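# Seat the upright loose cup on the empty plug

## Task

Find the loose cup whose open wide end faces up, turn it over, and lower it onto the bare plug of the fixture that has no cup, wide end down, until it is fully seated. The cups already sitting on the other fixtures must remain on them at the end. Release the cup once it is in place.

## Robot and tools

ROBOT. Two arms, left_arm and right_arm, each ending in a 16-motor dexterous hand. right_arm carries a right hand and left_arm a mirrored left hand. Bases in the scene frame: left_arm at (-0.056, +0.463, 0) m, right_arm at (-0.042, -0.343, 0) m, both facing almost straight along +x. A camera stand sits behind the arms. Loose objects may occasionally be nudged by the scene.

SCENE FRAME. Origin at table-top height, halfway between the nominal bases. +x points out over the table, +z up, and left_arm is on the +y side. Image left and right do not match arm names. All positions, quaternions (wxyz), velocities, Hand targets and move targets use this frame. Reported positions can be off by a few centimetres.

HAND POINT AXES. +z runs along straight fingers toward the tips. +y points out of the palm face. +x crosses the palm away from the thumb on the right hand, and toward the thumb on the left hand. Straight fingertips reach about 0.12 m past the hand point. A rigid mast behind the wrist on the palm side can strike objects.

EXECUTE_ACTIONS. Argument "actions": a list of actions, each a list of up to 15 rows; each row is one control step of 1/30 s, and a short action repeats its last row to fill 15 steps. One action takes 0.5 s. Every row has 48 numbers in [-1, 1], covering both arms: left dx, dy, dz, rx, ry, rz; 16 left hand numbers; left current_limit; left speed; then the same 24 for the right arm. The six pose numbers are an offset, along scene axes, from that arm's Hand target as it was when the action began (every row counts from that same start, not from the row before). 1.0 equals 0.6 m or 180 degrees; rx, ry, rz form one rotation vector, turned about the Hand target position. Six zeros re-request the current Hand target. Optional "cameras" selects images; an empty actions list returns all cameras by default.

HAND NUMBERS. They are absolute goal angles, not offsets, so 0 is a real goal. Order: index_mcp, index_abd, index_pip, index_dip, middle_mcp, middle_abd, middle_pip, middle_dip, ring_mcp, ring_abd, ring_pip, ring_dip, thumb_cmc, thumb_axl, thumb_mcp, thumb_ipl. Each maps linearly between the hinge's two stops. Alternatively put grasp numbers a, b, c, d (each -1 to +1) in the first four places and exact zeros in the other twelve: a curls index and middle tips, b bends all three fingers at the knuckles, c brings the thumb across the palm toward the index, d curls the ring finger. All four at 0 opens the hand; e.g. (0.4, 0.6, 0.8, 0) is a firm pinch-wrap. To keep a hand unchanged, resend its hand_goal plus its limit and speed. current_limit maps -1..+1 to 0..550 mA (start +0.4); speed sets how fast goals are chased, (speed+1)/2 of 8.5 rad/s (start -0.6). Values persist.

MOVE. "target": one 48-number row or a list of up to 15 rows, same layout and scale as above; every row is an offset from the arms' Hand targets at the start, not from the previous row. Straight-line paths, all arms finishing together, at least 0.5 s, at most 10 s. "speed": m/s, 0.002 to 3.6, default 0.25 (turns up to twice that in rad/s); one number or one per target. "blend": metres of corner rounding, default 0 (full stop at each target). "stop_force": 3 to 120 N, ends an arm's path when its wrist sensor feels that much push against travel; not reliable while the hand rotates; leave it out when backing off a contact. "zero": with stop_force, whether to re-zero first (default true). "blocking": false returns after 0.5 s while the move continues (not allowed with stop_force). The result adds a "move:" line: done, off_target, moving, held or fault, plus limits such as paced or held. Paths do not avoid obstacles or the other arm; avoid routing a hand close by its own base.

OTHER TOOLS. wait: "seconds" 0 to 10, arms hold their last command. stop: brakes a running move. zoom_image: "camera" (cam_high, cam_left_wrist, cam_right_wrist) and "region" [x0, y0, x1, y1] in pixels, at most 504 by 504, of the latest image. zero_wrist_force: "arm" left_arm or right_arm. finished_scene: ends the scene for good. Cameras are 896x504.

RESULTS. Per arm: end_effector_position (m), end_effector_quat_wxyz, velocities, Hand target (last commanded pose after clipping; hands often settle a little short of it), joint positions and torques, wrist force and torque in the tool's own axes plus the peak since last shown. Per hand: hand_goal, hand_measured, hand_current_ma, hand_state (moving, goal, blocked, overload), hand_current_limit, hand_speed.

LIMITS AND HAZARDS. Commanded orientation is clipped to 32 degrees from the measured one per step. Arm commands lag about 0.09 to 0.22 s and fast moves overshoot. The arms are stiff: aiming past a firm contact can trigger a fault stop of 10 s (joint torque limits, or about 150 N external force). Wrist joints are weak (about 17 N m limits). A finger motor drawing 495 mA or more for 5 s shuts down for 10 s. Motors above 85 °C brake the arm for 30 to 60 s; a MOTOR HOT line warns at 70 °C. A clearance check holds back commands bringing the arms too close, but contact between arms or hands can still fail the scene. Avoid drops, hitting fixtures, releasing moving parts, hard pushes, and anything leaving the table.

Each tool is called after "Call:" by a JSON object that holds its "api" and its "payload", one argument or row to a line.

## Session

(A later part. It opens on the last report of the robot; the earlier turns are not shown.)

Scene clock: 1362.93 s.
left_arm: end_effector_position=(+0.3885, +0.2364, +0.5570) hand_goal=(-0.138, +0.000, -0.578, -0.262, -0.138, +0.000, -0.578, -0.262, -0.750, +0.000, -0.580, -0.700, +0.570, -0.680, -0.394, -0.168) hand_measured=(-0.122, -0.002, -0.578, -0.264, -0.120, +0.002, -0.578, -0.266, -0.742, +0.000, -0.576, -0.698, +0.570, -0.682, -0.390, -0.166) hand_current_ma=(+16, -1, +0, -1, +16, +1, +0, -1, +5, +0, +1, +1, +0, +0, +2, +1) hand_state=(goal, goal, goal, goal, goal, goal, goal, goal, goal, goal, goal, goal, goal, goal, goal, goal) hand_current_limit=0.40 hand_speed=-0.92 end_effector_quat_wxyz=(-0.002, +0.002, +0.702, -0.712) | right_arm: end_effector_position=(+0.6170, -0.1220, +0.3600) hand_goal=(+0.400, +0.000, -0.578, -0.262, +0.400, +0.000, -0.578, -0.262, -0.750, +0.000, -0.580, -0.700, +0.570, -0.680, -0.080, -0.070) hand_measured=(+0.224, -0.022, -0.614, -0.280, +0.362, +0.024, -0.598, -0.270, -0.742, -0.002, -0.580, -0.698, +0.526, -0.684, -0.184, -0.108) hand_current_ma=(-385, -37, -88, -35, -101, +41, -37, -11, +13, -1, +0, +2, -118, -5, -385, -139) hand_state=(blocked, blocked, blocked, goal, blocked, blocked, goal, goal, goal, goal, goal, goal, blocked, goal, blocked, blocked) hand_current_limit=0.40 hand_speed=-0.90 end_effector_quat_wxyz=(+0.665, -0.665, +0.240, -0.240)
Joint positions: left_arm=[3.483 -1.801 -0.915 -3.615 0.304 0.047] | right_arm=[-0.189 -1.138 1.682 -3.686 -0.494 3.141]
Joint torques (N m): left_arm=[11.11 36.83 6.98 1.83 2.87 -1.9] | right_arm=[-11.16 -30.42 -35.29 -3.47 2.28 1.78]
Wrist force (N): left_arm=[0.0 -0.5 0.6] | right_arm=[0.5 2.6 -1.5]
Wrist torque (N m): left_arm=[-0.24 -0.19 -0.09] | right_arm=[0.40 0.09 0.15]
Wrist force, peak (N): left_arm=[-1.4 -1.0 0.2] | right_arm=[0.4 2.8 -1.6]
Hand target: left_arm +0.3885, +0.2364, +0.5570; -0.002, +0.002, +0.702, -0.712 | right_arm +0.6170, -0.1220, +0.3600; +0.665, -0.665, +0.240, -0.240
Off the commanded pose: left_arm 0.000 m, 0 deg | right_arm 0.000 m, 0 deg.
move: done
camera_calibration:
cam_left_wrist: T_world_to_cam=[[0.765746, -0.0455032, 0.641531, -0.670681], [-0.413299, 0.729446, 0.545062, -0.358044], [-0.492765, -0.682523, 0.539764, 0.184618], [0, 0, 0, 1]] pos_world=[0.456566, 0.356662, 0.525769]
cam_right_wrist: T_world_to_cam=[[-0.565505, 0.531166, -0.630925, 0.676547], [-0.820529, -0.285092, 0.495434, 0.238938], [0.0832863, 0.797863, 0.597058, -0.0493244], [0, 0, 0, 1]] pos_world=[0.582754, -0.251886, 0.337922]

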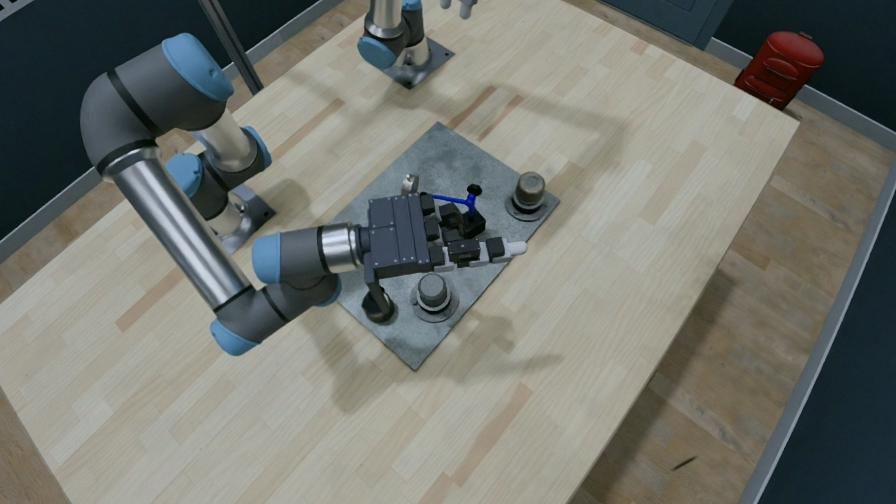

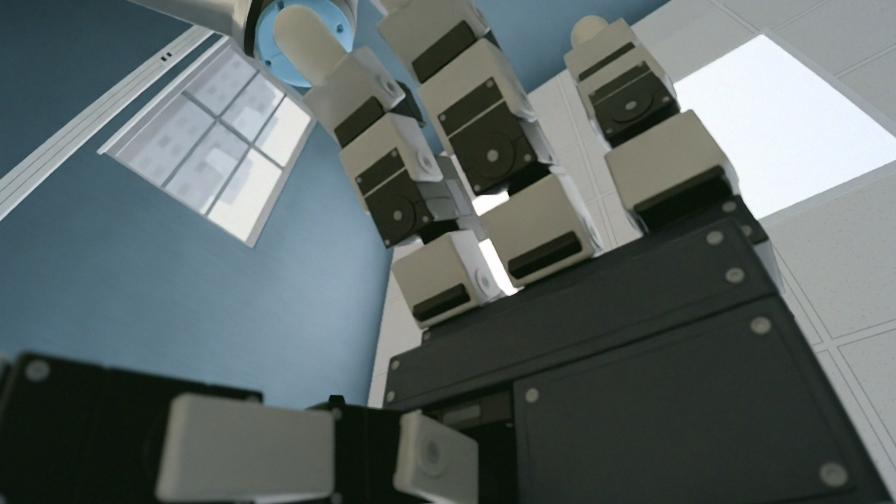

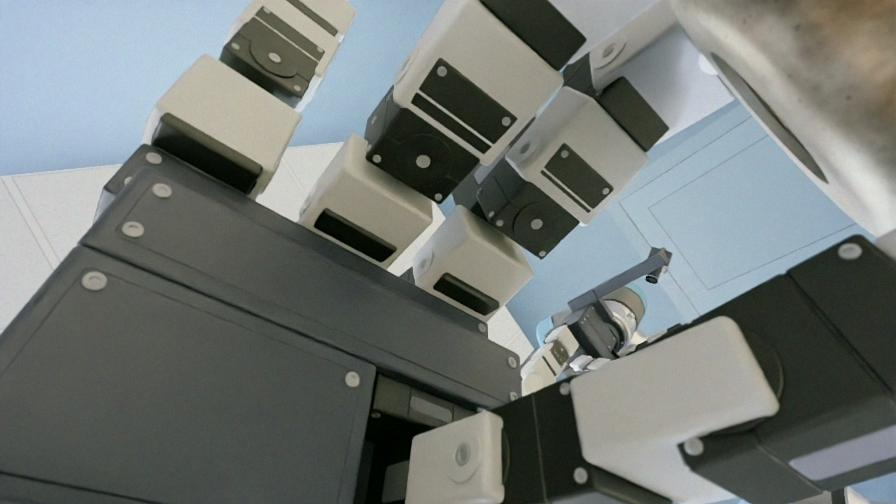

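Call:
{"api": "move", "payload": {
  "target": [0,0,0,0,0,0,-0.137,0,-0.577,-0.261,-0.137,0,-0.577,-0.261,-0.75,0,-0.58,-0.70,0.571,-0.68,-0.393,-0.168,0.4,-0.92,0.0213,-0.0003,-0.2417,-0.0208,0.0175,0,0.4,0,-0.577,-0.261,0.4,0,-0.577,-0.261,-0.75,0,-0.58,-0.70,0.571,-0.68,-0.08,-0.07,0.4,-0.9],
  "speed": 0.15,
  "cameras": ["cam_high", "cam_right_wrist"]
}}

Call:
{"api": "zoom_image", "payload": {
  "camera": "cam_right_wrist",
  "region": [636, 0, 896, 260]
}}

Call:
{"api": "zoom_image", "payload": {
  "camera": "cam_high",
  "region": [330, 180, 550, 370]
}}

Scene clock: 1444.00 s.
left_arm: end_effector_position=(+0.3885, +0.2364, +0.5570) hand_goal=(-0.138, +0.000, -0.578, -0.262, -0.138, +0.000, -0.578, -0.262, -0.750, +0.000, -0.580, -0.700, +0.570, -0.680, -0.394, -0.168) hand_measured=(-0.122, -0.002, -0.578, -0.264, -0.120, +0.002, -0.578, -0.266, -0.742, +0.000, -0.576, -0.698, +0.570, -0.682, -0.390, -0.166) hand_current_ma=(+16, -1, +0, -1, +16, +1, +0, -1, +5, +0, +1, +1, +0, +0, +2, +1) hand_state=(goal, goal, goal, goal, goal, goal, goal, goal, goal, goal, goal, goal, goal, goal, goal, goal) hand_current_limit=0.40 hand_speed=-0.92 end_effector_quat_wxyz=(-0.002, +0.002, +0.702, -0.712) | right_arm: end_effector_position=(+0.6297, -0.1222, +0.2150) hand_goal=(+0.400, +0.000, -0.578, -0.262, +0.400, +0.000, -0.578, -0.262, -0.750, +0.000, -0.580, -0.700, +0.570, -0.680, -0.080, -0.070) hand_measured=(+0.224, -0.020, -0.616, -0.280, +0.362, +0.028, -0.598, -0.270, -0.742, -0.002, -0.580, -0.698, +0.528, -0.684, -0.184, -0.108) hand_current_ma=(-385, -33, -90, -36, -101, +49, -37, -11, +14, -1, +0, +2, -108, -5, -385, -139) hand_state=(blocked, goal, blocked, goal, blocked, blocked, goal, goal, goal, goal, goal, goal, blocked, goal, blocked, blocked) hand_current_limit=0.40 hand_speed=-0.90 end_effector_quat_wxyz=(-0.636, +0.693, -0.250, +0.229)
Joint positions: left_arm=[3.483 -1.801 -0.915 -3.615 0.304 0.047] | right_arm=[-0.171 -0.948 1.768 -3.788 -0.519 2.992]
Joint torques (N m): left_arm=[10.91 36.87 6.41 1.69 2.62 -1.93] | right_arm=[5.94 -35.71 -31.29 -4.21 -1.62 -1.79]
Wrist force (N): left_arm=[0.0 -0.6 0.4] | right_arm=[0.3 2.4 -1.2]
Wrist torque (N m): left_arm=[-0.22 -0.21 -0.08] | right_arm=[0.39 0.10 0.19]
Wrist force, peak (N): left_arm=[-0.2 -0.8 0.5] | right_arm=[0.0 3.9 -1.4]
Hand target: left_arm +0.3885, +0.2364, +0.5570; -0.002, +0.002, +0.702, -0.712 | right_arm +0.6298, -0.1222, +0.2150; -0.636, +0.693, -0.250, +0.229
Off the commanded pose: left_arm 0.000 m, 0 deg | right_arm 0.000 m, 0 deg.
move: done
camera_calibration:
cam_right_wrist: T_world_to_cam=[[-0.600479, 0.489974, -0.631942, 0.609496], [-0.791376, -0.250808, 0.557512, 0.293671], [0.11467, 0.834878, 0.538358, 0.0337885], [0, 0, 0, 1]] pos_world=[0.594519, -0.253191, 0.203251]
Images, in order (width x height): cam_high 896x504, cam_right_wrist 896x504.

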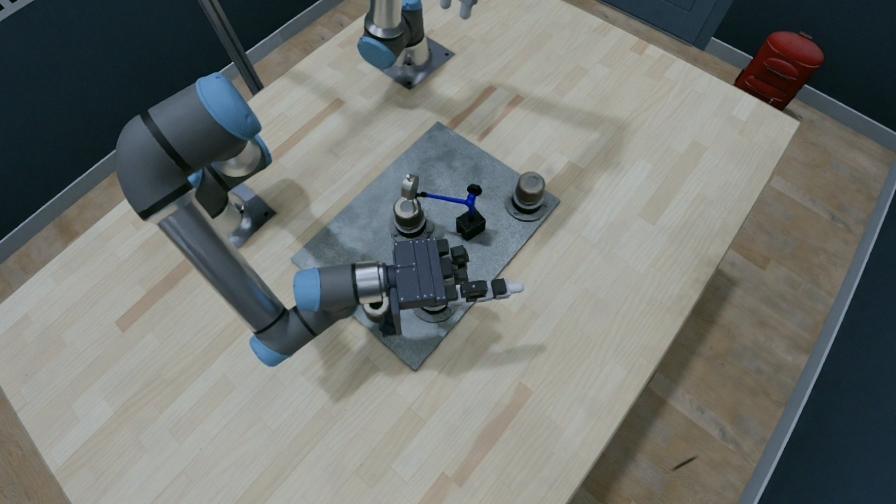

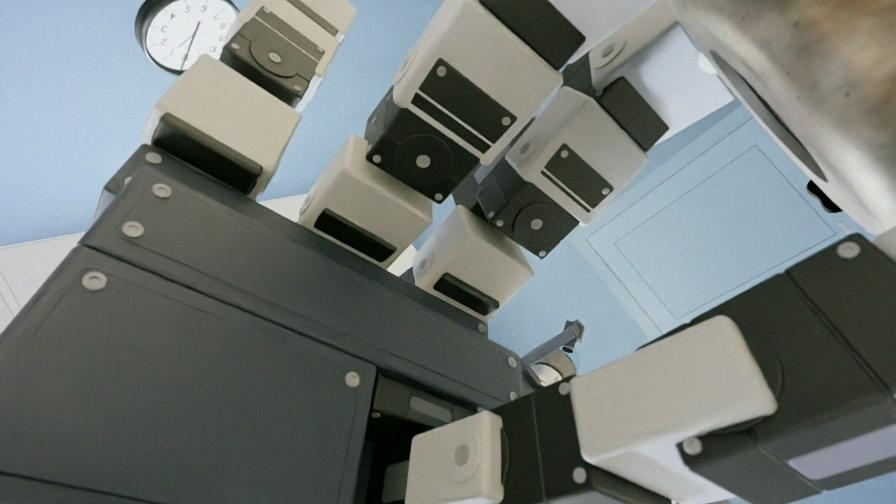

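Scaled by 1.938 from the camera's 896x504 image, which has a finer 1280x720 frame.

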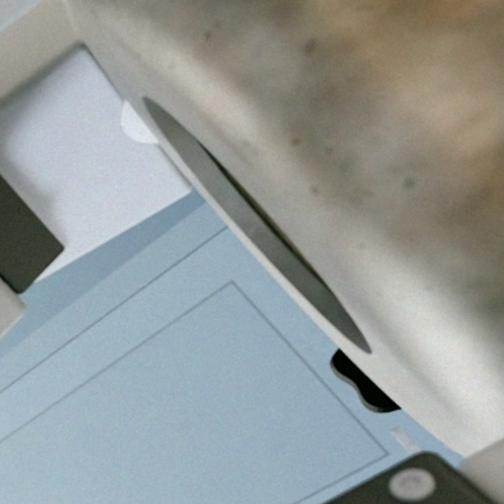

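Scaled by 2.291 from the camera's 896x504 image, which has a finer 1280x720 frame.

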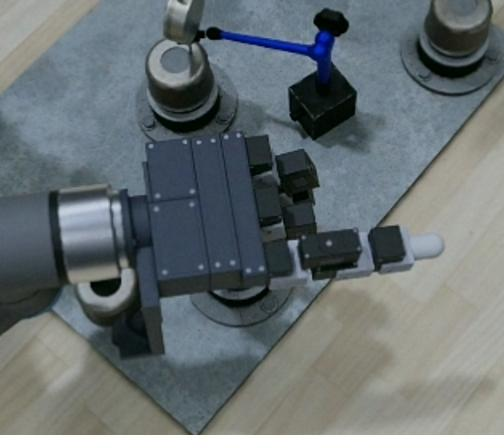

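Call:
{"api": "move", "payload": {
  "target": [0,0,0,0,0,0,-0.137,0,-0.577,-0.261,-0.137,0,-0.577,-0.261,-0.75,0,-0.58,-0.70,0.571,-0.68,-0.393,-0.168,0.4,-0.92,0,0,-0.1283,0,0,0,0.4,0,-0.577,-0.261,0.4,0,-0.577,-0.261,-0.75,0,-0.58,-0.70,0.571,-0.68,-0.08,-0.07,0.4,-0.9],
  "speed": 0.03,
  "stop_force": 6,
  "cameras": ["cam_high", "cam_right_wrist"]
}}

Call:
{"api": "zoom_image", "payload": {
  "camera": "cam_high",
  "region": [330, 180, 550, 370]
}}

Scene clock: 1463.17 s.
left_arm: end_effector_position=(+0.3885, +0.2364, +0.5570) hand_goal=(-0.138, +0.000, -0.578, -0.262, -0.138, +0.000, -0.578, -0.262, -0.750, +0.000, -0.580, -0.700, +0.570, -0.680, -0.394, -0.168) hand_measured=(-0.122, -0.002, -0.578, -0.264, -0.120, +0.002, -0.578, -0.266, -0.742, +0.000, -0.576, -0.698, +0.570, -0.682, -0.390, -0.166) hand_current_ma=(+16, -1, +0, -1, +16, +1, +0, -1, +5, +0, +1, +1, +0, +0, +2, +1) hand_state=(goal, goal, goal, goal, goal, goal, goal, goal, goal, goal, goal, goal, goal, goal, goal, goal) hand_current_limit=0.40 hand_speed=-0.92 end_effector_quat_wxyz=(-0.002, +0.002, +0.702, -0.712) | right_arm: end_effector_position=(+0.6298, -0.1222, +0.1649) hand_goal=(+0.400, +0.000, -0.578, -0.262, +0.400, +0.000, -0.578, -0.262, -0.750, +0.000, -0.580, -0.700, +0.570, -0.680, -0.080, -0.070) hand_measured=(+0.224, -0.020, -0.618, -0.282, +0.362, +0.058, -0.598, -0.270, -0.740, -0.002, -0.580, -0.698, +0.540, -0.684, -0.184, -0.108) hand_current_ma=(-385, -31, -98, -39, -100, +138, -39, -11, +16, -1, +0, +2, -69, -5, -385, -139) hand_state=(blocked, goal, blocked, goal, blocked, blocked, goal, goal, goal, goal, goal, goal, blocked, goal, blocked, blocked) hand_current_limit=0.40 hand_speed=-0.90 end_effector_quat_wxyz=(-0.636, +0.693, -0.250, +0.229)
Joint positions: left_arm=[3.483 -1.801 -0.915 -3.615 0.304 0.047] | right_arm=[-0.171 -0.856 1.778 -3.891 -0.519 2.991]
Joint torques (N m): left_arm=[11.5 36.96 6.89 1.85 2.43 -1.85] | right_arm=[5.47 -49.45 -28.89 0.74 -0.97 -0.58]
Wrist force (N): left_arm=[-0.1 -0.4 0.5] | right_arm=[0.4 2.2 -1.4]
Wrist torque (N m): left_arm=[-0.22 -0.18 -0.10] | right_arm=[0.37 0.11 0.20]
Wrist force, peak (N): left_arm=[0.0 -0.8 0.6] | right_arm=[2.4 -3.4 -1.7]
Hand target: left_arm +0.3885, +0.2364, +0.5570; -0.002, +0.002, +0.702, -0.712 | right_arm +0.6298, -0.1222, +0.1649; -0.636, +0.693, -0.250, +0.229 (not the last commanded pose)
Off the commanded pose: left_arm 0.000 m, 0 deg | right_arm 0.027 m, 0 deg.
move: contact (right_arm)
camera_calibration:
cam_right_wrist: T_world_to_cam=[[-0.60041, 0.489858, -0.632098, 0.577848], [-0.791443, -0.250752, 0.557442, 0.321747], [0.114567, 0.834963, 0.538248, 0.060848], [0, 0, 0, 1]] pos_world=[0.594619, -0.253191, 0.15315]
Images, in order (width x height): cam_high 896x504, cam_right_wrist 896x504.

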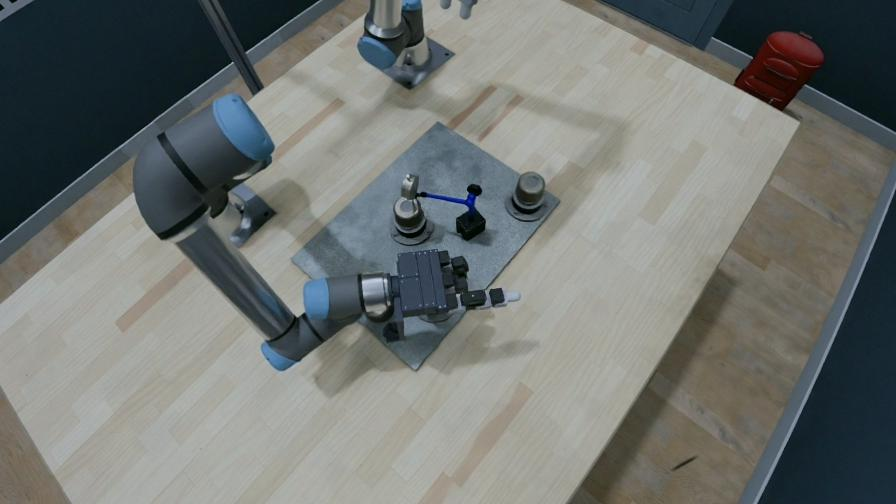

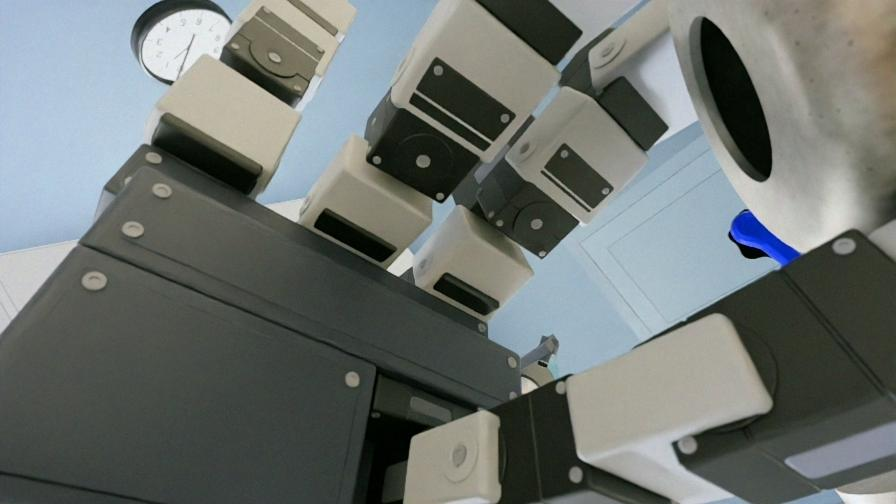

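Scaled by 2.291 from the camera's 896x504 image, which has a finer 1280x720 frame.

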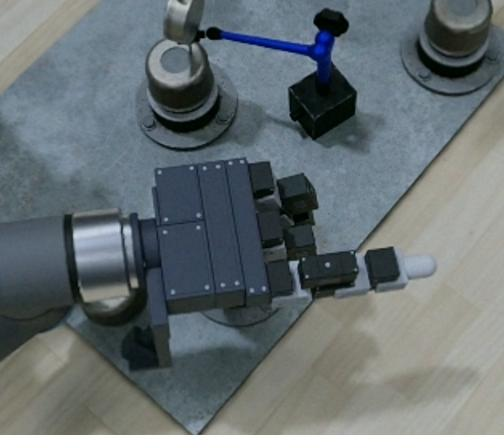

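Call:
{"api": "zoom_image", "payload": {
  "camera": "cam_right_wrist",
  "region": [636, 0, 896, 260]
}}

Scaled by 1.938 from the camera's 896x504 image, which has a finer 1280x720 frame.

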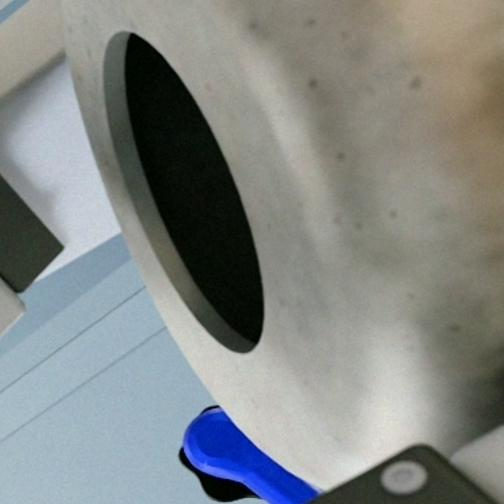

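Call:
{"api": "move", "payload": {
  "target": [
    [0,0,0,0,0,0,-0.137,0,-0.577,-0.261,-0.137,0,-0.577,-0.261,-0.75,0,-0.58,-0.70,0.571,-0.68,-0.393,-0.168,0.4,-0.92,0,0,0.0833,0,0,0,0.4,0,-0.577,-0.261,0.4,0,-0.577,-0.261,-0.75,0,-0.58,-0.70,0.571,-0.68,-0.08,-0.07,0.4,-0.9],
    [0,0,0,0,0,0,-0.137,0,-0.577,-0.261,-0.137,0,-0.577,-0.261,-0.75,0,-0.58,-0.70,0.571,-0.68,-0.393,-0.168,0.4,-0.92,-0.023,0.0193,0.0933,-0.0712,-0.0848,0.0094,0.4,0,-0.577,-0.261,0.4,0,-0.577,-0.261,-0.75,0,-0.58,-0.70,0.571,-0.68,-0.08,-0.07,0.4,-0.9]
  ],
  "speed": [0.05, 0.15],
  "cameras": ["cam_high", "cam_right_wrist"]
}}

Call:
{"api": "zoom_image", "payload": {
  "camera": "cam_right_wrist",
  "region": [636, 0, 896, 260]
}}

Call:
{"api": "zoom_image", "payload": {
  "camera": "cam_high",
  "region": [370, 220, 530, 350]
}}

Scene clock: 1612.73 s.
left_arm: end_effector_position=(+0.3885, +0.2364, +0.5570) hand_goal=(-0.138, +0.000, -0.578, -0.262, -0.138, +0.000, -0.578, -0.262, -0.750, +0.000, -0.580, -0.700, +0.570, -0.680, -0.394, -0.168) hand_measured=(-0.122, -0.002, -0.578, -0.264, -0.120, +0.002, -0.578, -0.266, -0.742, +0.000, -0.576, -0.698, +0.570, -0.682, -0.390, -0.166) hand_current_ma=(+16, -1, +0, -1, +16, +1, +0, -1, +5, +0, +1, +1, +0, +0, +2, +1) hand_state=(goal, goal, goal, goal, goal, goal, goal, goal, goal, goal, goal, goal, goal, goal, goal, goal) hand_current_limit=0.40 hand_speed=-0.92 end_effector_quat_wxyz=(-0.002, +0.002, +0.702, -0.712) | right_arm: end_effector_position=(+0.6160, -0.1106, +0.2209) hand_goal=(+0.400, +0.000, -0.578, -0.262, +0.400, +0.000, -0.578, -0.262, -0.750, +0.000, -0.580, -0.700, +0.570, -0.680, -0.080, -0.070) hand_measured=(+0.224, -0.020, -0.620, -0.282, +0.362, +0.036, -0.598, -0.270, -0.740, -0.002, -0.580, -0.698, +0.538, -0.684, -0.184, -0.108) hand_current_ma=(-385, -31, -106, -42, -99, +73, -39, -11, +16, -1, +0, +2, -78, -5, -385, -139) hand_state=(blocked, goal, blocked, blocked, blocked, blocked, goal, goal, goal, goal, goal, goal, blocked, goal, blocked, blocked) hand_current_limit=0.40 hand_speed=-0.90 end_effector_quat_wxyz=(-0.586, +0.726, -0.126, +0.336)
Joint positions: left_arm=[3.483 -1.801 -0.915 -3.615 0.304 0.047] | right_arm=[-0.122 -1.019 1.869 -3.829 -0.568 2.655]
Joint torques (N m): left_arm=[11.15 37.06 7.92 1.78 2.3 -1.79] | right_arm=[6.95 -45.29 -3.77 0.62 -1.46 -1.69]
Wrist force (N): left_arm=[-0.2 -0.7 0.5] | right_arm=[0.0 2.3 -1.9]
Wrist torque (N m): left_arm=[-0.25 -0.18 -0.10] | right_arm=[0.44 0.13 0.30]
Wrist force, peak (N): left_arm=[-0.1 -0.8 0.6] | right_arm=[0.2 3.1 -1.4]
Hand target: left_arm +0.3885, +0.2364, +0.5570; -0.002, +0.002, +0.702, -0.712 | right_arm +0.6160, -0.1106, +0.2209; -0.586, +0.726, -0.126, +0.336
Off the commanded pose: left_arm 0.000 m, 0 deg | right_arm 0.000 m, 0 deg.
move: done
camera_calibration:
cam_right_wrist: T_world_to_cam=[[-0.411669, 0.306397, -0.858283, 0.512669], [-0.910794, -0.170724, 0.375909, 0.404904], [-0.0313525, 0.936469, 0.349346, 0.165496], [0, 0, 0, 1]] pos_world=[0.585023, -0.242935, 0.229993]
Images, in order (width x height): cam_high 896x504, cam_right_wrist 896x504.

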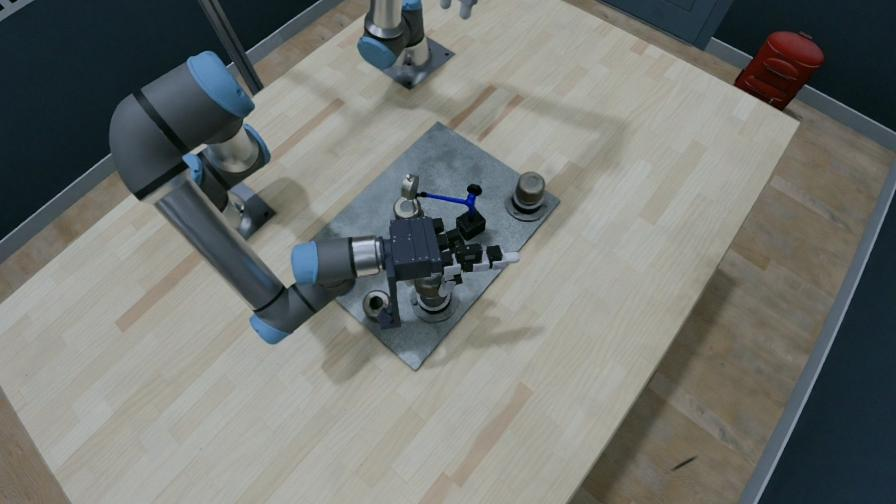

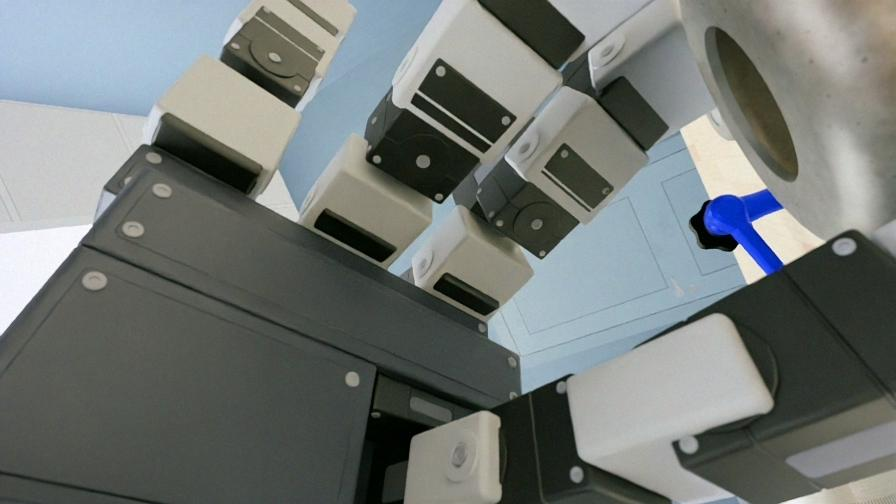

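Scaled by 1.938 from the camera's 896x504 image, which has a finer 1280x720 frame.

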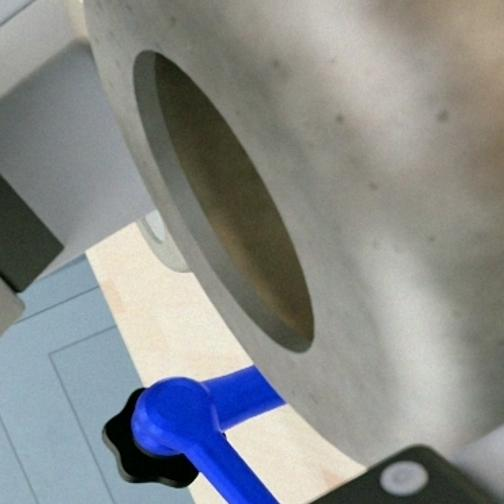

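Scaled by 3.150 from the camera's 896x504 image, which has a finer 1280x720 frame.

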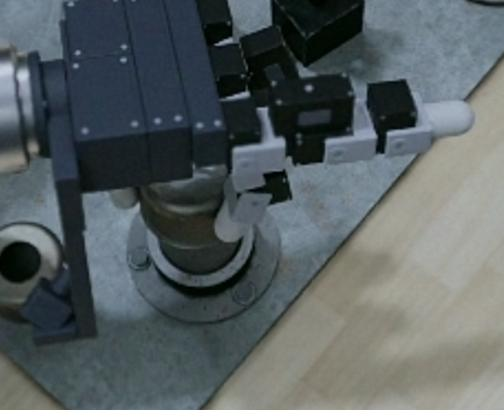

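Call:
{"api": "zoom_image", "payload": {
  "camera": "cam_high",
  "region": [400, 260, 470, 330]
}}

Scaled by 7.200 from the camera's 896x504 image, which has a finer 1280x720 frame.

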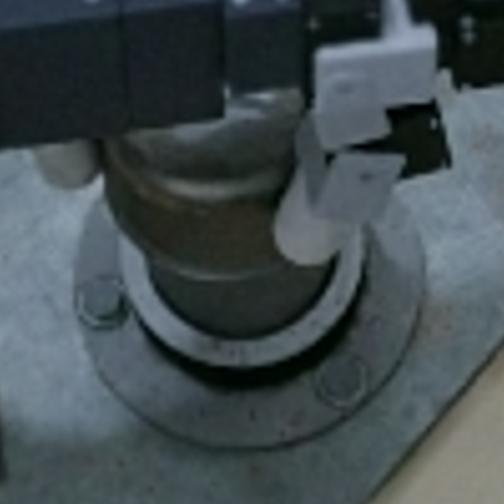

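Call:
{"api": "move", "payload": {
  "target": [0,0,0,0,0,0,-0.137,0,-0.577,-0.261,-0.137,0,-0.577,-0.261,-0.75,0,-0.58,-0.70,0.571,-0.68,-0.393,-0.168,0.4,-0.92,0.005,-0.0053,-0.04,0.0259,0.0144,-0.0024,0.4,0,-0.577,-0.261,0.4,0,-0.577,-0.261,-0.75,0,-0.58,-0.70,0.571,-0.68,-0.08,-0.07,0.4,-0.9],
  "speed": 0.06,
  "cameras": ["cam_high", "cam_right_wrist"]
}}

Call:
{"api": "zoom_image", "payload": {
  "camera": "cam_high",
  "region": [400, 255, 470, 325]
}}

Call:
{"api": "zoom_image", "payload": {
  "camera": "cam_right_wrist",
  "region": [636, 0, 896, 260]
}}

Scene clock: 1706.43 s.
left_arm: end_effector_position=(+0.3885, +0.2364, +0.5570) hand_goal=(-0.138, +0.000, -0.578, -0.262, -0.138, +0.000, -0.578, -0.262, -0.750, +0.000, -0.580, -0.700, +0.570, -0.680, -0.394, -0.168) hand_measured=(-0.122, -0.002, -0.578, -0.264, -0.120, +0.002, -0.578, -0.266, -0.742, +0.000, -0.576, -0.698, +0.570, -0.682, -0.390, -0.166) hand_current_ma=(+16, -1, +0, -1, +16, +1, +0, -1, +5, +0, +1, +1, +0, +0, +2, +1) hand_state=(goal, goal, goal, goal, goal, goal, goal, goal, goal, goal, goal, goal, goal, goal, goal, goal) hand_current_limit=0.40 hand_speed=-0.92 end_effector_quat_wxyz=(-0.002, +0.002, +0.702, -0.712) | right_arm: end_effector_position=(+0.6190, -0.1138, +0.1969) hand_goal=(+0.400, +0.000, -0.578, -0.262, +0.400, +0.000, -0.578, -0.262, -0.750, +0.000, -0.580, -0.700, +0.570, -0.680, -0.080, -0.070) hand_measured=(+0.224, -0.020, -0.620, -0.282, +0.362, +0.036, -0.598, -0.270, -0.740, -0.002, -0.580, -0.698, +0.538, -0.684, -0.184, -0.108) hand_current_ma=(-385, -31, -106, -42, -99, +72, -39, -11, +16, -1, +0, +2, -78, -5, -385, -139) hand_state=(blocked, goal, blocked, blocked, blocked, blocked, goal, goal, goal, goal, goal, goal, blocked, goal, blocked, blocked) hand_current_limit=0.40 hand_speed=-0.90 end_effector_quat_wxyz=(-0.611, +0.709, -0.156, +0.317)
Joint positions: left_arm=[3.483 -1.801 -0.915 -3.615 0.304 0.047] | right_arm=[-0.141 -0.942 1.846 -3.942 -0.547 2.791]
Joint torques (N m): left_arm=[11.55 36.54 7.25 1.65 2.18 -1.71] | right_arm=[-10.57 -34.49 -30.7 -3.85 2.49 1.13]
Wrist force (N): left_arm=[-0.2 -0.4 0.3] | right_arm=[-0.1 2.7 -1.5]
Wrist torque (N m): left_arm=[-0.21 -0.17 -0.11] | right_arm=[0.43 0.13 0.19]
Wrist force, peak (N): left_arm=[-0.1 -0.7 0.7] | right_arm=[0.1 3.0 -1.7]
Hand target: left_arm +0.3885, +0.2364, +0.5570; -0.002, +0.002, +0.702, -0.712 | right_arm +0.6190, -0.1138, +0.1969; -0.611, +0.709, -0.156, +0.317
Off the commanded pose: left_arm 0.000 m, 0 deg | right_arm 0.000 m, 0 deg.
move: done
camera_calibration:
cam_right_wrist: T_world_to_cam=[[-0.446868, 0.377429, -0.811084, 0.51483], [-0.894573, -0.19553, 0.401879, 0.398147], [-0.00691082, 0.90516, 0.425014, 0.1433], [0, 0, 0, 1]] pos_world=[0.587223, -0.246171, 0.196659]
Images, in order (width x height): cam_high 896x504, cam_right_wrist 896x504.

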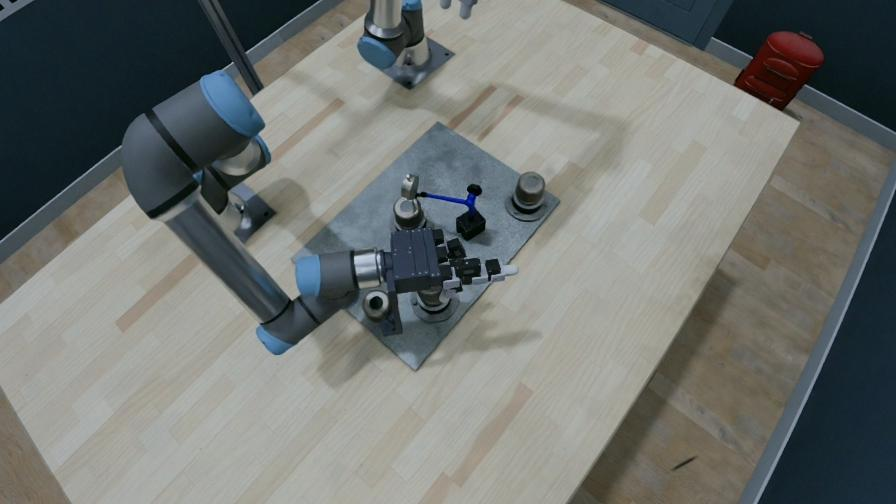

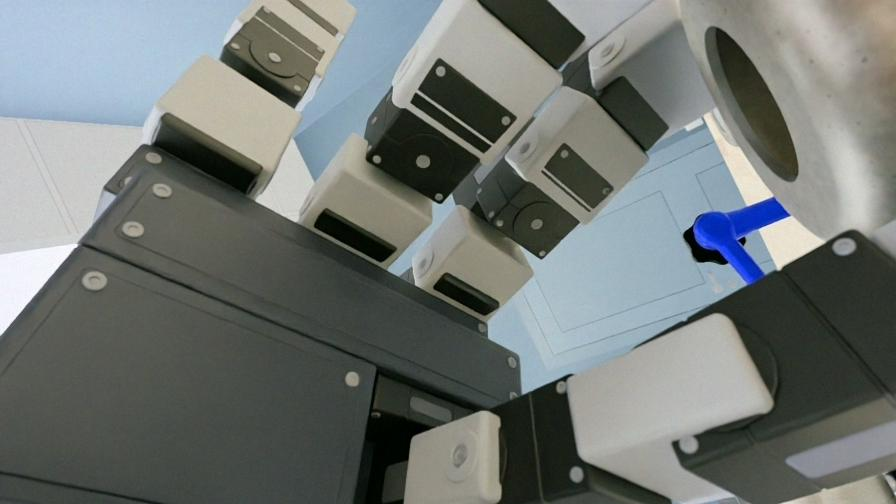

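Scaled by 7.200 from the camera's 896x504 image, which has a finer 1280x720 frame.

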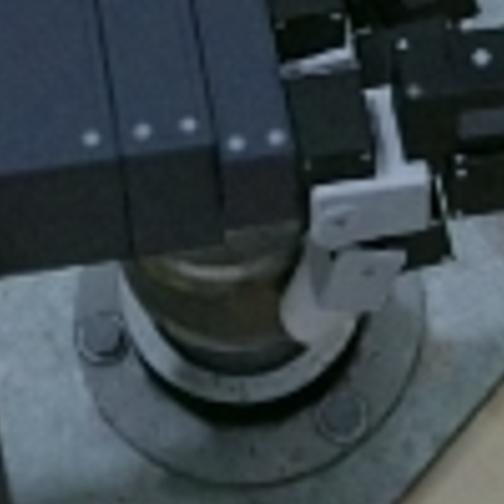

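Scaled by 1.938 from the camera's 896x504 image, which has a finer 1280x720 frame.

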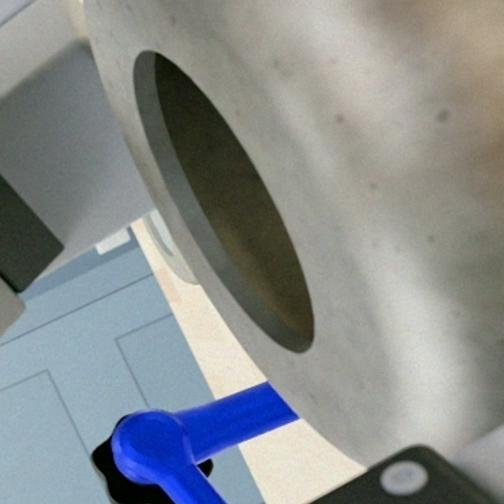

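Call:
{"api": "wait", "payload": {
  "seconds": 0,
  "cameras": ["cam_high", "cam_right_wrist"]
}}

Call:
{"api": "zoom_image", "payload": {
  "camera": "cam_high",
  "region": [400, 255, 470, 325]
}}

Call:
{"api": "zoom_image", "payload": {
  "camera": "cam_right_wrist",
  "region": [636, 0, 896, 260]
}}

Scene clock: 1740.33 s.
left_arm: end_effector_position=(+0.3885, +0.2364, +0.5570) hand_goal=(-0.138, +0.000, -0.578, -0.262, -0.138, +0.000, -0.578, -0.262, -0.750, +0.000, -0.580, -0.700, +0.570, -0.680, -0.394, -0.168) hand_measured=(-0.122, -0.002, -0.578, -0.264, -0.120, +0.002, -0.578, -0.266, -0.742, +0.000, -0.576, -0.698, +0.570, -0.682, -0.390, -0.166) hand_current_ma=(+16, -1, +0, -1, +16, +1, +0, -1, +5, +0, +1, +1, +0, +0, +2, +1) hand_state=(goal, goal, goal, goal, goal, goal, goal, goal, goal, goal, goal, goal, goal, goal, goal, goal) hand_current_limit=0.40 hand_speed=-0.92 end_effector_quat_wxyz=(-0.002, +0.002, +0.702, -0.712) | right_arm: end_effector_position=(+0.6190, -0.1138, +0.1969) hand_goal=(+0.400, +0.000, -0.578, -0.262, +0.400, +0.000, -0.578, -0.262, -0.750, +0.000, -0.580, -0.700, +0.570, -0.680, -0.080, -0.070) hand_measured=(+0.224, -0.020, -0.620, -0.282, +0.362, +0.036, -0.598, -0.270, -0.740, -0.002, -0.580, -0.698, +0.538, -0.684, -0.184, -0.108) hand_current_ma=(-385, -31, -106, -42, -99, +72, -39, -11, +16, -1, +0, +2, -78, -5, -385, -139) hand_state=(blocked, goal, blocked, blocked, blocked, blocked, goal, goal, goal, goal, goal, goal, blocked, goal, blocked, blocked) hand_current_limit=0.40 hand_speed=-0.90 end_effector_quat_wxyz=(-0.611, +0.709, -0.156, +0.317)
Joint positions: left_arm=[3.483 -1.801 -0.915 -3.615 0.304 0.047] | right_arm=[-0.141 -0.941 1.846 -3.942 -0.547 2.791]
Joint torques (N m): left_arm=[10.65 36.71 7.1 1.66 2.19 -1.65] | right_arm=[-11.24 -33.52 -30.07 -4.06 2.37 1.34]
Wrist force (N): left_arm=[-0.1 -0.6 0.1] | right_arm=[-0.2 2.7 -1.5]
Wrist torque (N m): left_arm=[-0.21 -0.19 -0.10] | right_arm=[0.45 0.14 0.18]
Wrist force, peak (N): left_arm=[-0.2 -0.8 0.4] | right_arm=[0.0 2.9 -1.6]
Hand target: left_arm +0.3885, +0.2364, +0.5570; -0.002, +0.002, +0.702, -0.712 | right_arm +0.6190, -0.1138, +0.1969; -0.611, +0.709, -0.156, +0.317
Off the commanded pose: left_arm 0.000 m, 0 deg | right_arm 0.000 m, 0 deg.
camera_calibration:
cam_right_wrist: T_world_to_cam=[[-0.446868, 0.377504, -0.811049, 0.514842], [-0.894574, -0.195467, 0.401908, 0.398158], [-0.00681119, 0.905143, 0.425053, 0.143229], [0, 0, 0, 1]] pos_world=[0.587223, -0.246171, 0.196659]
Images, in order (width x height): cam_high 896x504, cam_right_wrist 896x504.

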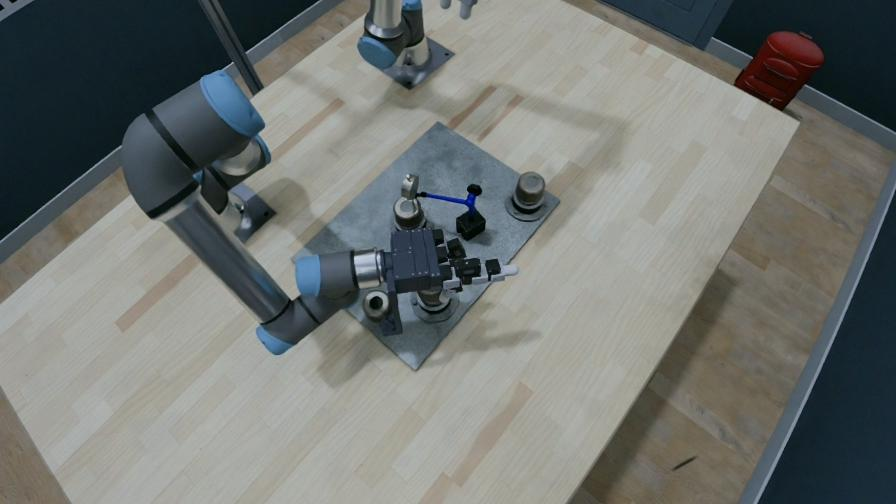

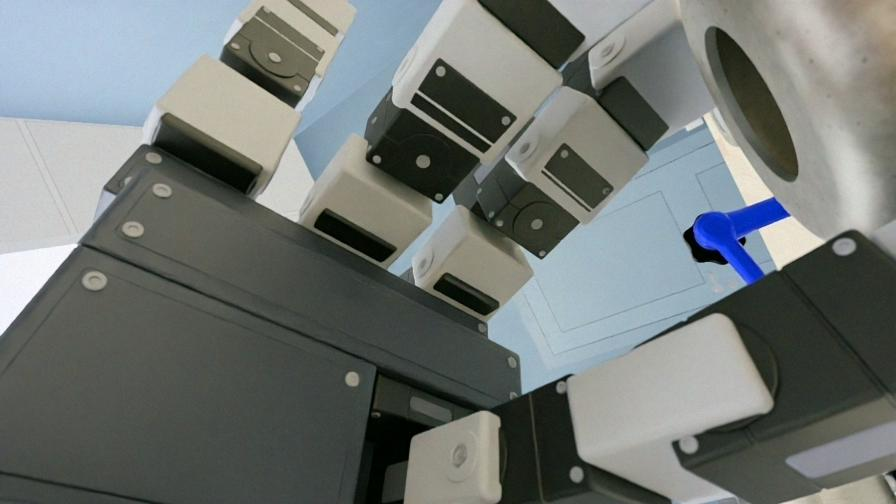

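Scaled by 7.200 from the camera's 896x504 image, which has a finer 1280x720 frame.

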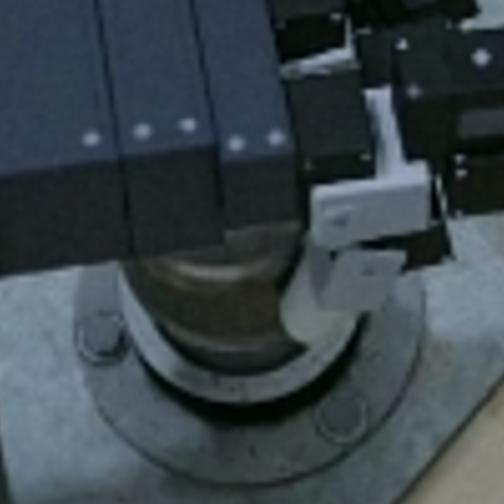

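Scaled by 1.938 from the camera's 896x504 image, which has a finer 1280x720 frame.

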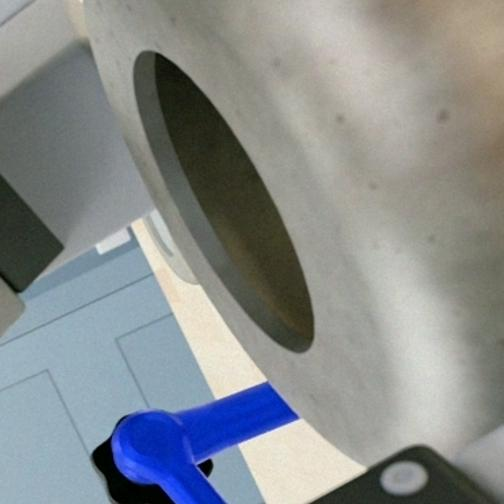

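Call:
{"api": "zoom_image", "payload": {
  "camera": "cam_high",
  "region": [412, 284, 452, 314]
}}

Scaled by 12.600 from the camera's 896x504 image, which has a finer 1280x720 frame.

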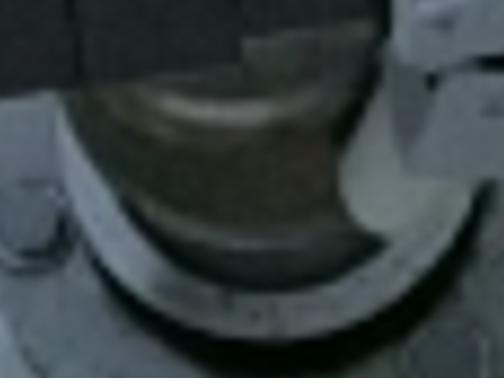

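Call:
{"api": "zoom_image", "payload": {
  "camera": "cam_high",
  "region": [495, 160, 565, 230]
}}

Scaled by 7.200 from the camera's 896x504 image, which has a finer 1280x720 frame.

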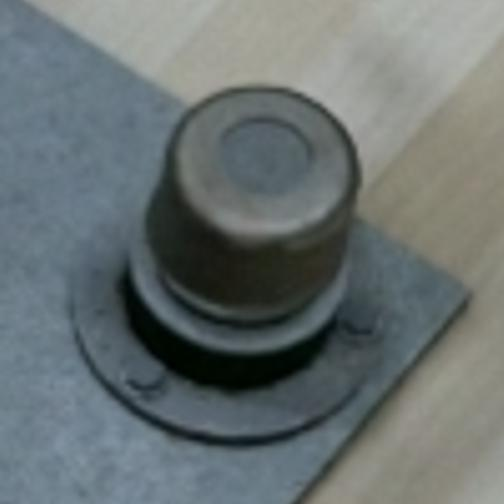

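Call:
{"api": "move", "payload": {
  "target": [0,0,0,0,0,0,-0.137,0,-0.577,-0.261,-0.137,0,-0.577,-0.261,-0.75,0,-0.58,-0.70,0.571,-0.68,-0.393,-0.168,0.4,-0.92,0,0,-0.03,0,0,0,0.4,0,-0.577,-0.261,0.4,0,-0.577,-0.261,-0.75,0,-0.58,-0.70,0.571,-0.68,-0.08,-0.07,0.4,-0.9],
  "speed": 0.015,
  "stop_force": 3,
  "cameras": ["cam_high", "cam_right_wrist"]
}}

Call:
{"api": "zoom_image", "payload": {
  "camera": "cam_high",
  "region": [412, 278, 454, 314]
}}

Call:
{"api": "zoom_image", "payload": {
  "camera": "cam_right_wrist",
  "region": [636, 0, 896, 260]
}}

Scene clock: 1852.97 s.
left_arm: end_effector_position=(+0.3885, +0.2364, +0.5570) hand_goal=(-0.138, +0.000, -0.578, -0.262, -0.138, +0.000, -0.578, -0.262, -0.750, +0.000, -0.580, -0.700, +0.570, -0.680, -0.394, -0.168) hand_measured=(-0.122, -0.002, -0.578, -0.264, -0.120, +0.002, -0.578, -0.266, -0.742, +0.000, -0.576, -0.698, +0.570, -0.682, -0.390, -0.166) hand_current_ma=(+16, -1, +0, -1, +16, +1, +0, -1, +5, +0, +1, +1, +0, +0, +2, +1) hand_state=(goal, goal, goal, goal, goal, goal, goal, goal, goal, goal, goal, goal, goal, goal, goal, goal) hand_current_limit=0.40 hand_speed=-0.92 end_effector_quat_wxyz=(-0.002, +0.002, +0.702, -0.712) | right_arm: end_effector_position=(+0.6190, -0.1138, +0.1789) hand_goal=(+0.400, +0.000, -0.578, -0.262, +0.400, +0.000, -0.578, -0.262, -0.750, +0.000, -0.580, -0.700, +0.570, -0.680, -0.080, -0.070) hand_measured=(+0.224, -0.026, -0.620, -0.282, +0.362, +0.038, -0.598, -0.270, -0.740, -0.002, -0.580, -0.698, +0.536, -0.684, -0.184, -0.108) hand_current_ma=(-385, -46, -106, -42, -99, +77, -39, -13, +16, -1, +0, +2, -84, -5, -385, -139) hand_state=(blocked, blocked, blocked, blocked, blocked, blocked, goal, goal, goal, goal, goal, goal, blocked, goal, blocked, blocked) hand_current_limit=0.40 hand_speed=-0.90 end_effector_quat_wxyz=(-0.611, +0.709, -0.156, +0.317)
Joint positions: left_arm=[3.483 -1.801 -0.915 -3.615 0.304 0.047] | right_arm=[-0.141 -0.906 1.848 -3.98 -0.547 2.791]
Joint torques (N m): left_arm=[10.6 36.62 8.08 1.73 2.04 -1.56] | right_arm=[-10.13 -33.66 -1.43 -4 2.3 1.17]
Wrist force (N): left_arm=[0.0 -0.6 0.3] | right_arm=[-0.2 0.9 -2.1]
Wrist torque (N m): left_arm=[-0.21 -0.20 -0.09] | right_arm=[0.31 0.12 0.27]
Wrist force, peak (N): left_arm=[0.1 -0.7 0.7] | right_arm=[-0.1 3.0 -1.6]
Hand target: left_arm +0.3885, +0.2364, +0.5570; -0.002, +0.002, +0.702, -0.712 | right_arm +0.6190, -0.1138, +0.1789; -0.611, +0.709, -0.156, +0.317
Off the commanded pose: left_arm 0.000 m, 0 deg | right_arm 0.000 m, 0 deg.
move: done
camera_calibration:
cam_right_wrist: T_world_to_cam=[[-0.446868, 0.377504, -0.811049, 0.500243], [-0.894574, -0.195467, 0.401908, 0.405392], [-0.00681119, 0.905143, 0.425053, 0.15088], [0, 0, 0, 1]] pos_world=[0.587223, -0.246171, 0.178659]
Images, in order (width x height): cam_high 896x504, cam_right_wrist 896x504.

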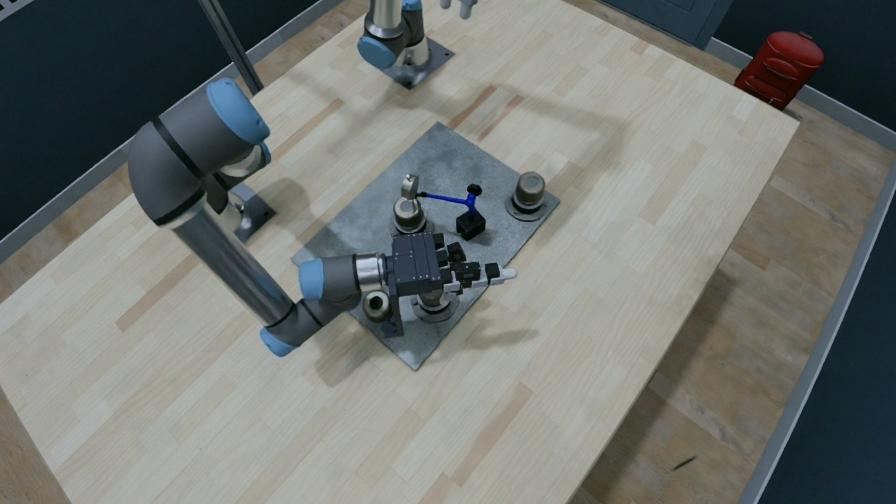

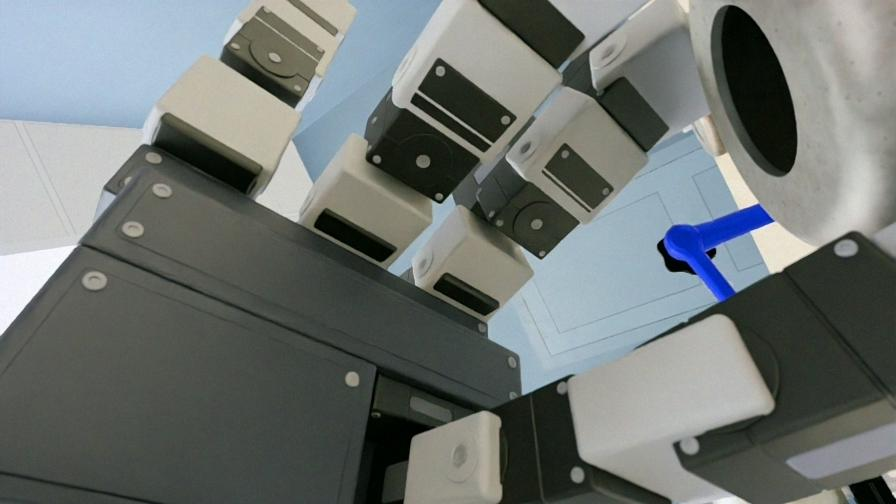

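Scaled by 12.000 from the camera's 896x504 image, which has a finer 1280x720 frame.

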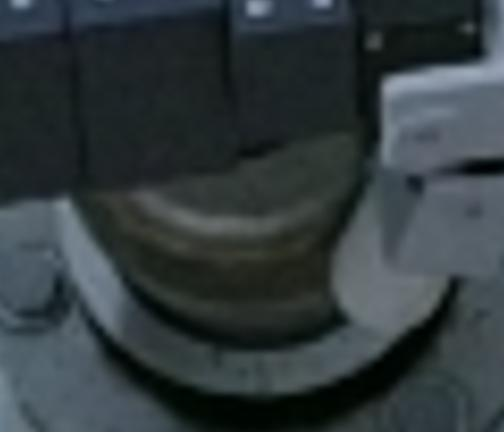

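Scaled by 1.938 from the camera's 896x504 image, which has a finer 1280x720 frame.

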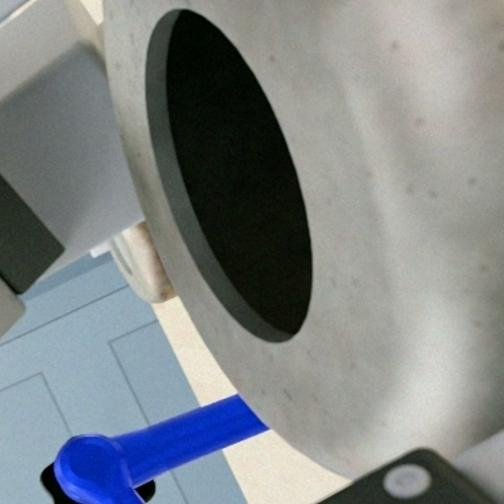

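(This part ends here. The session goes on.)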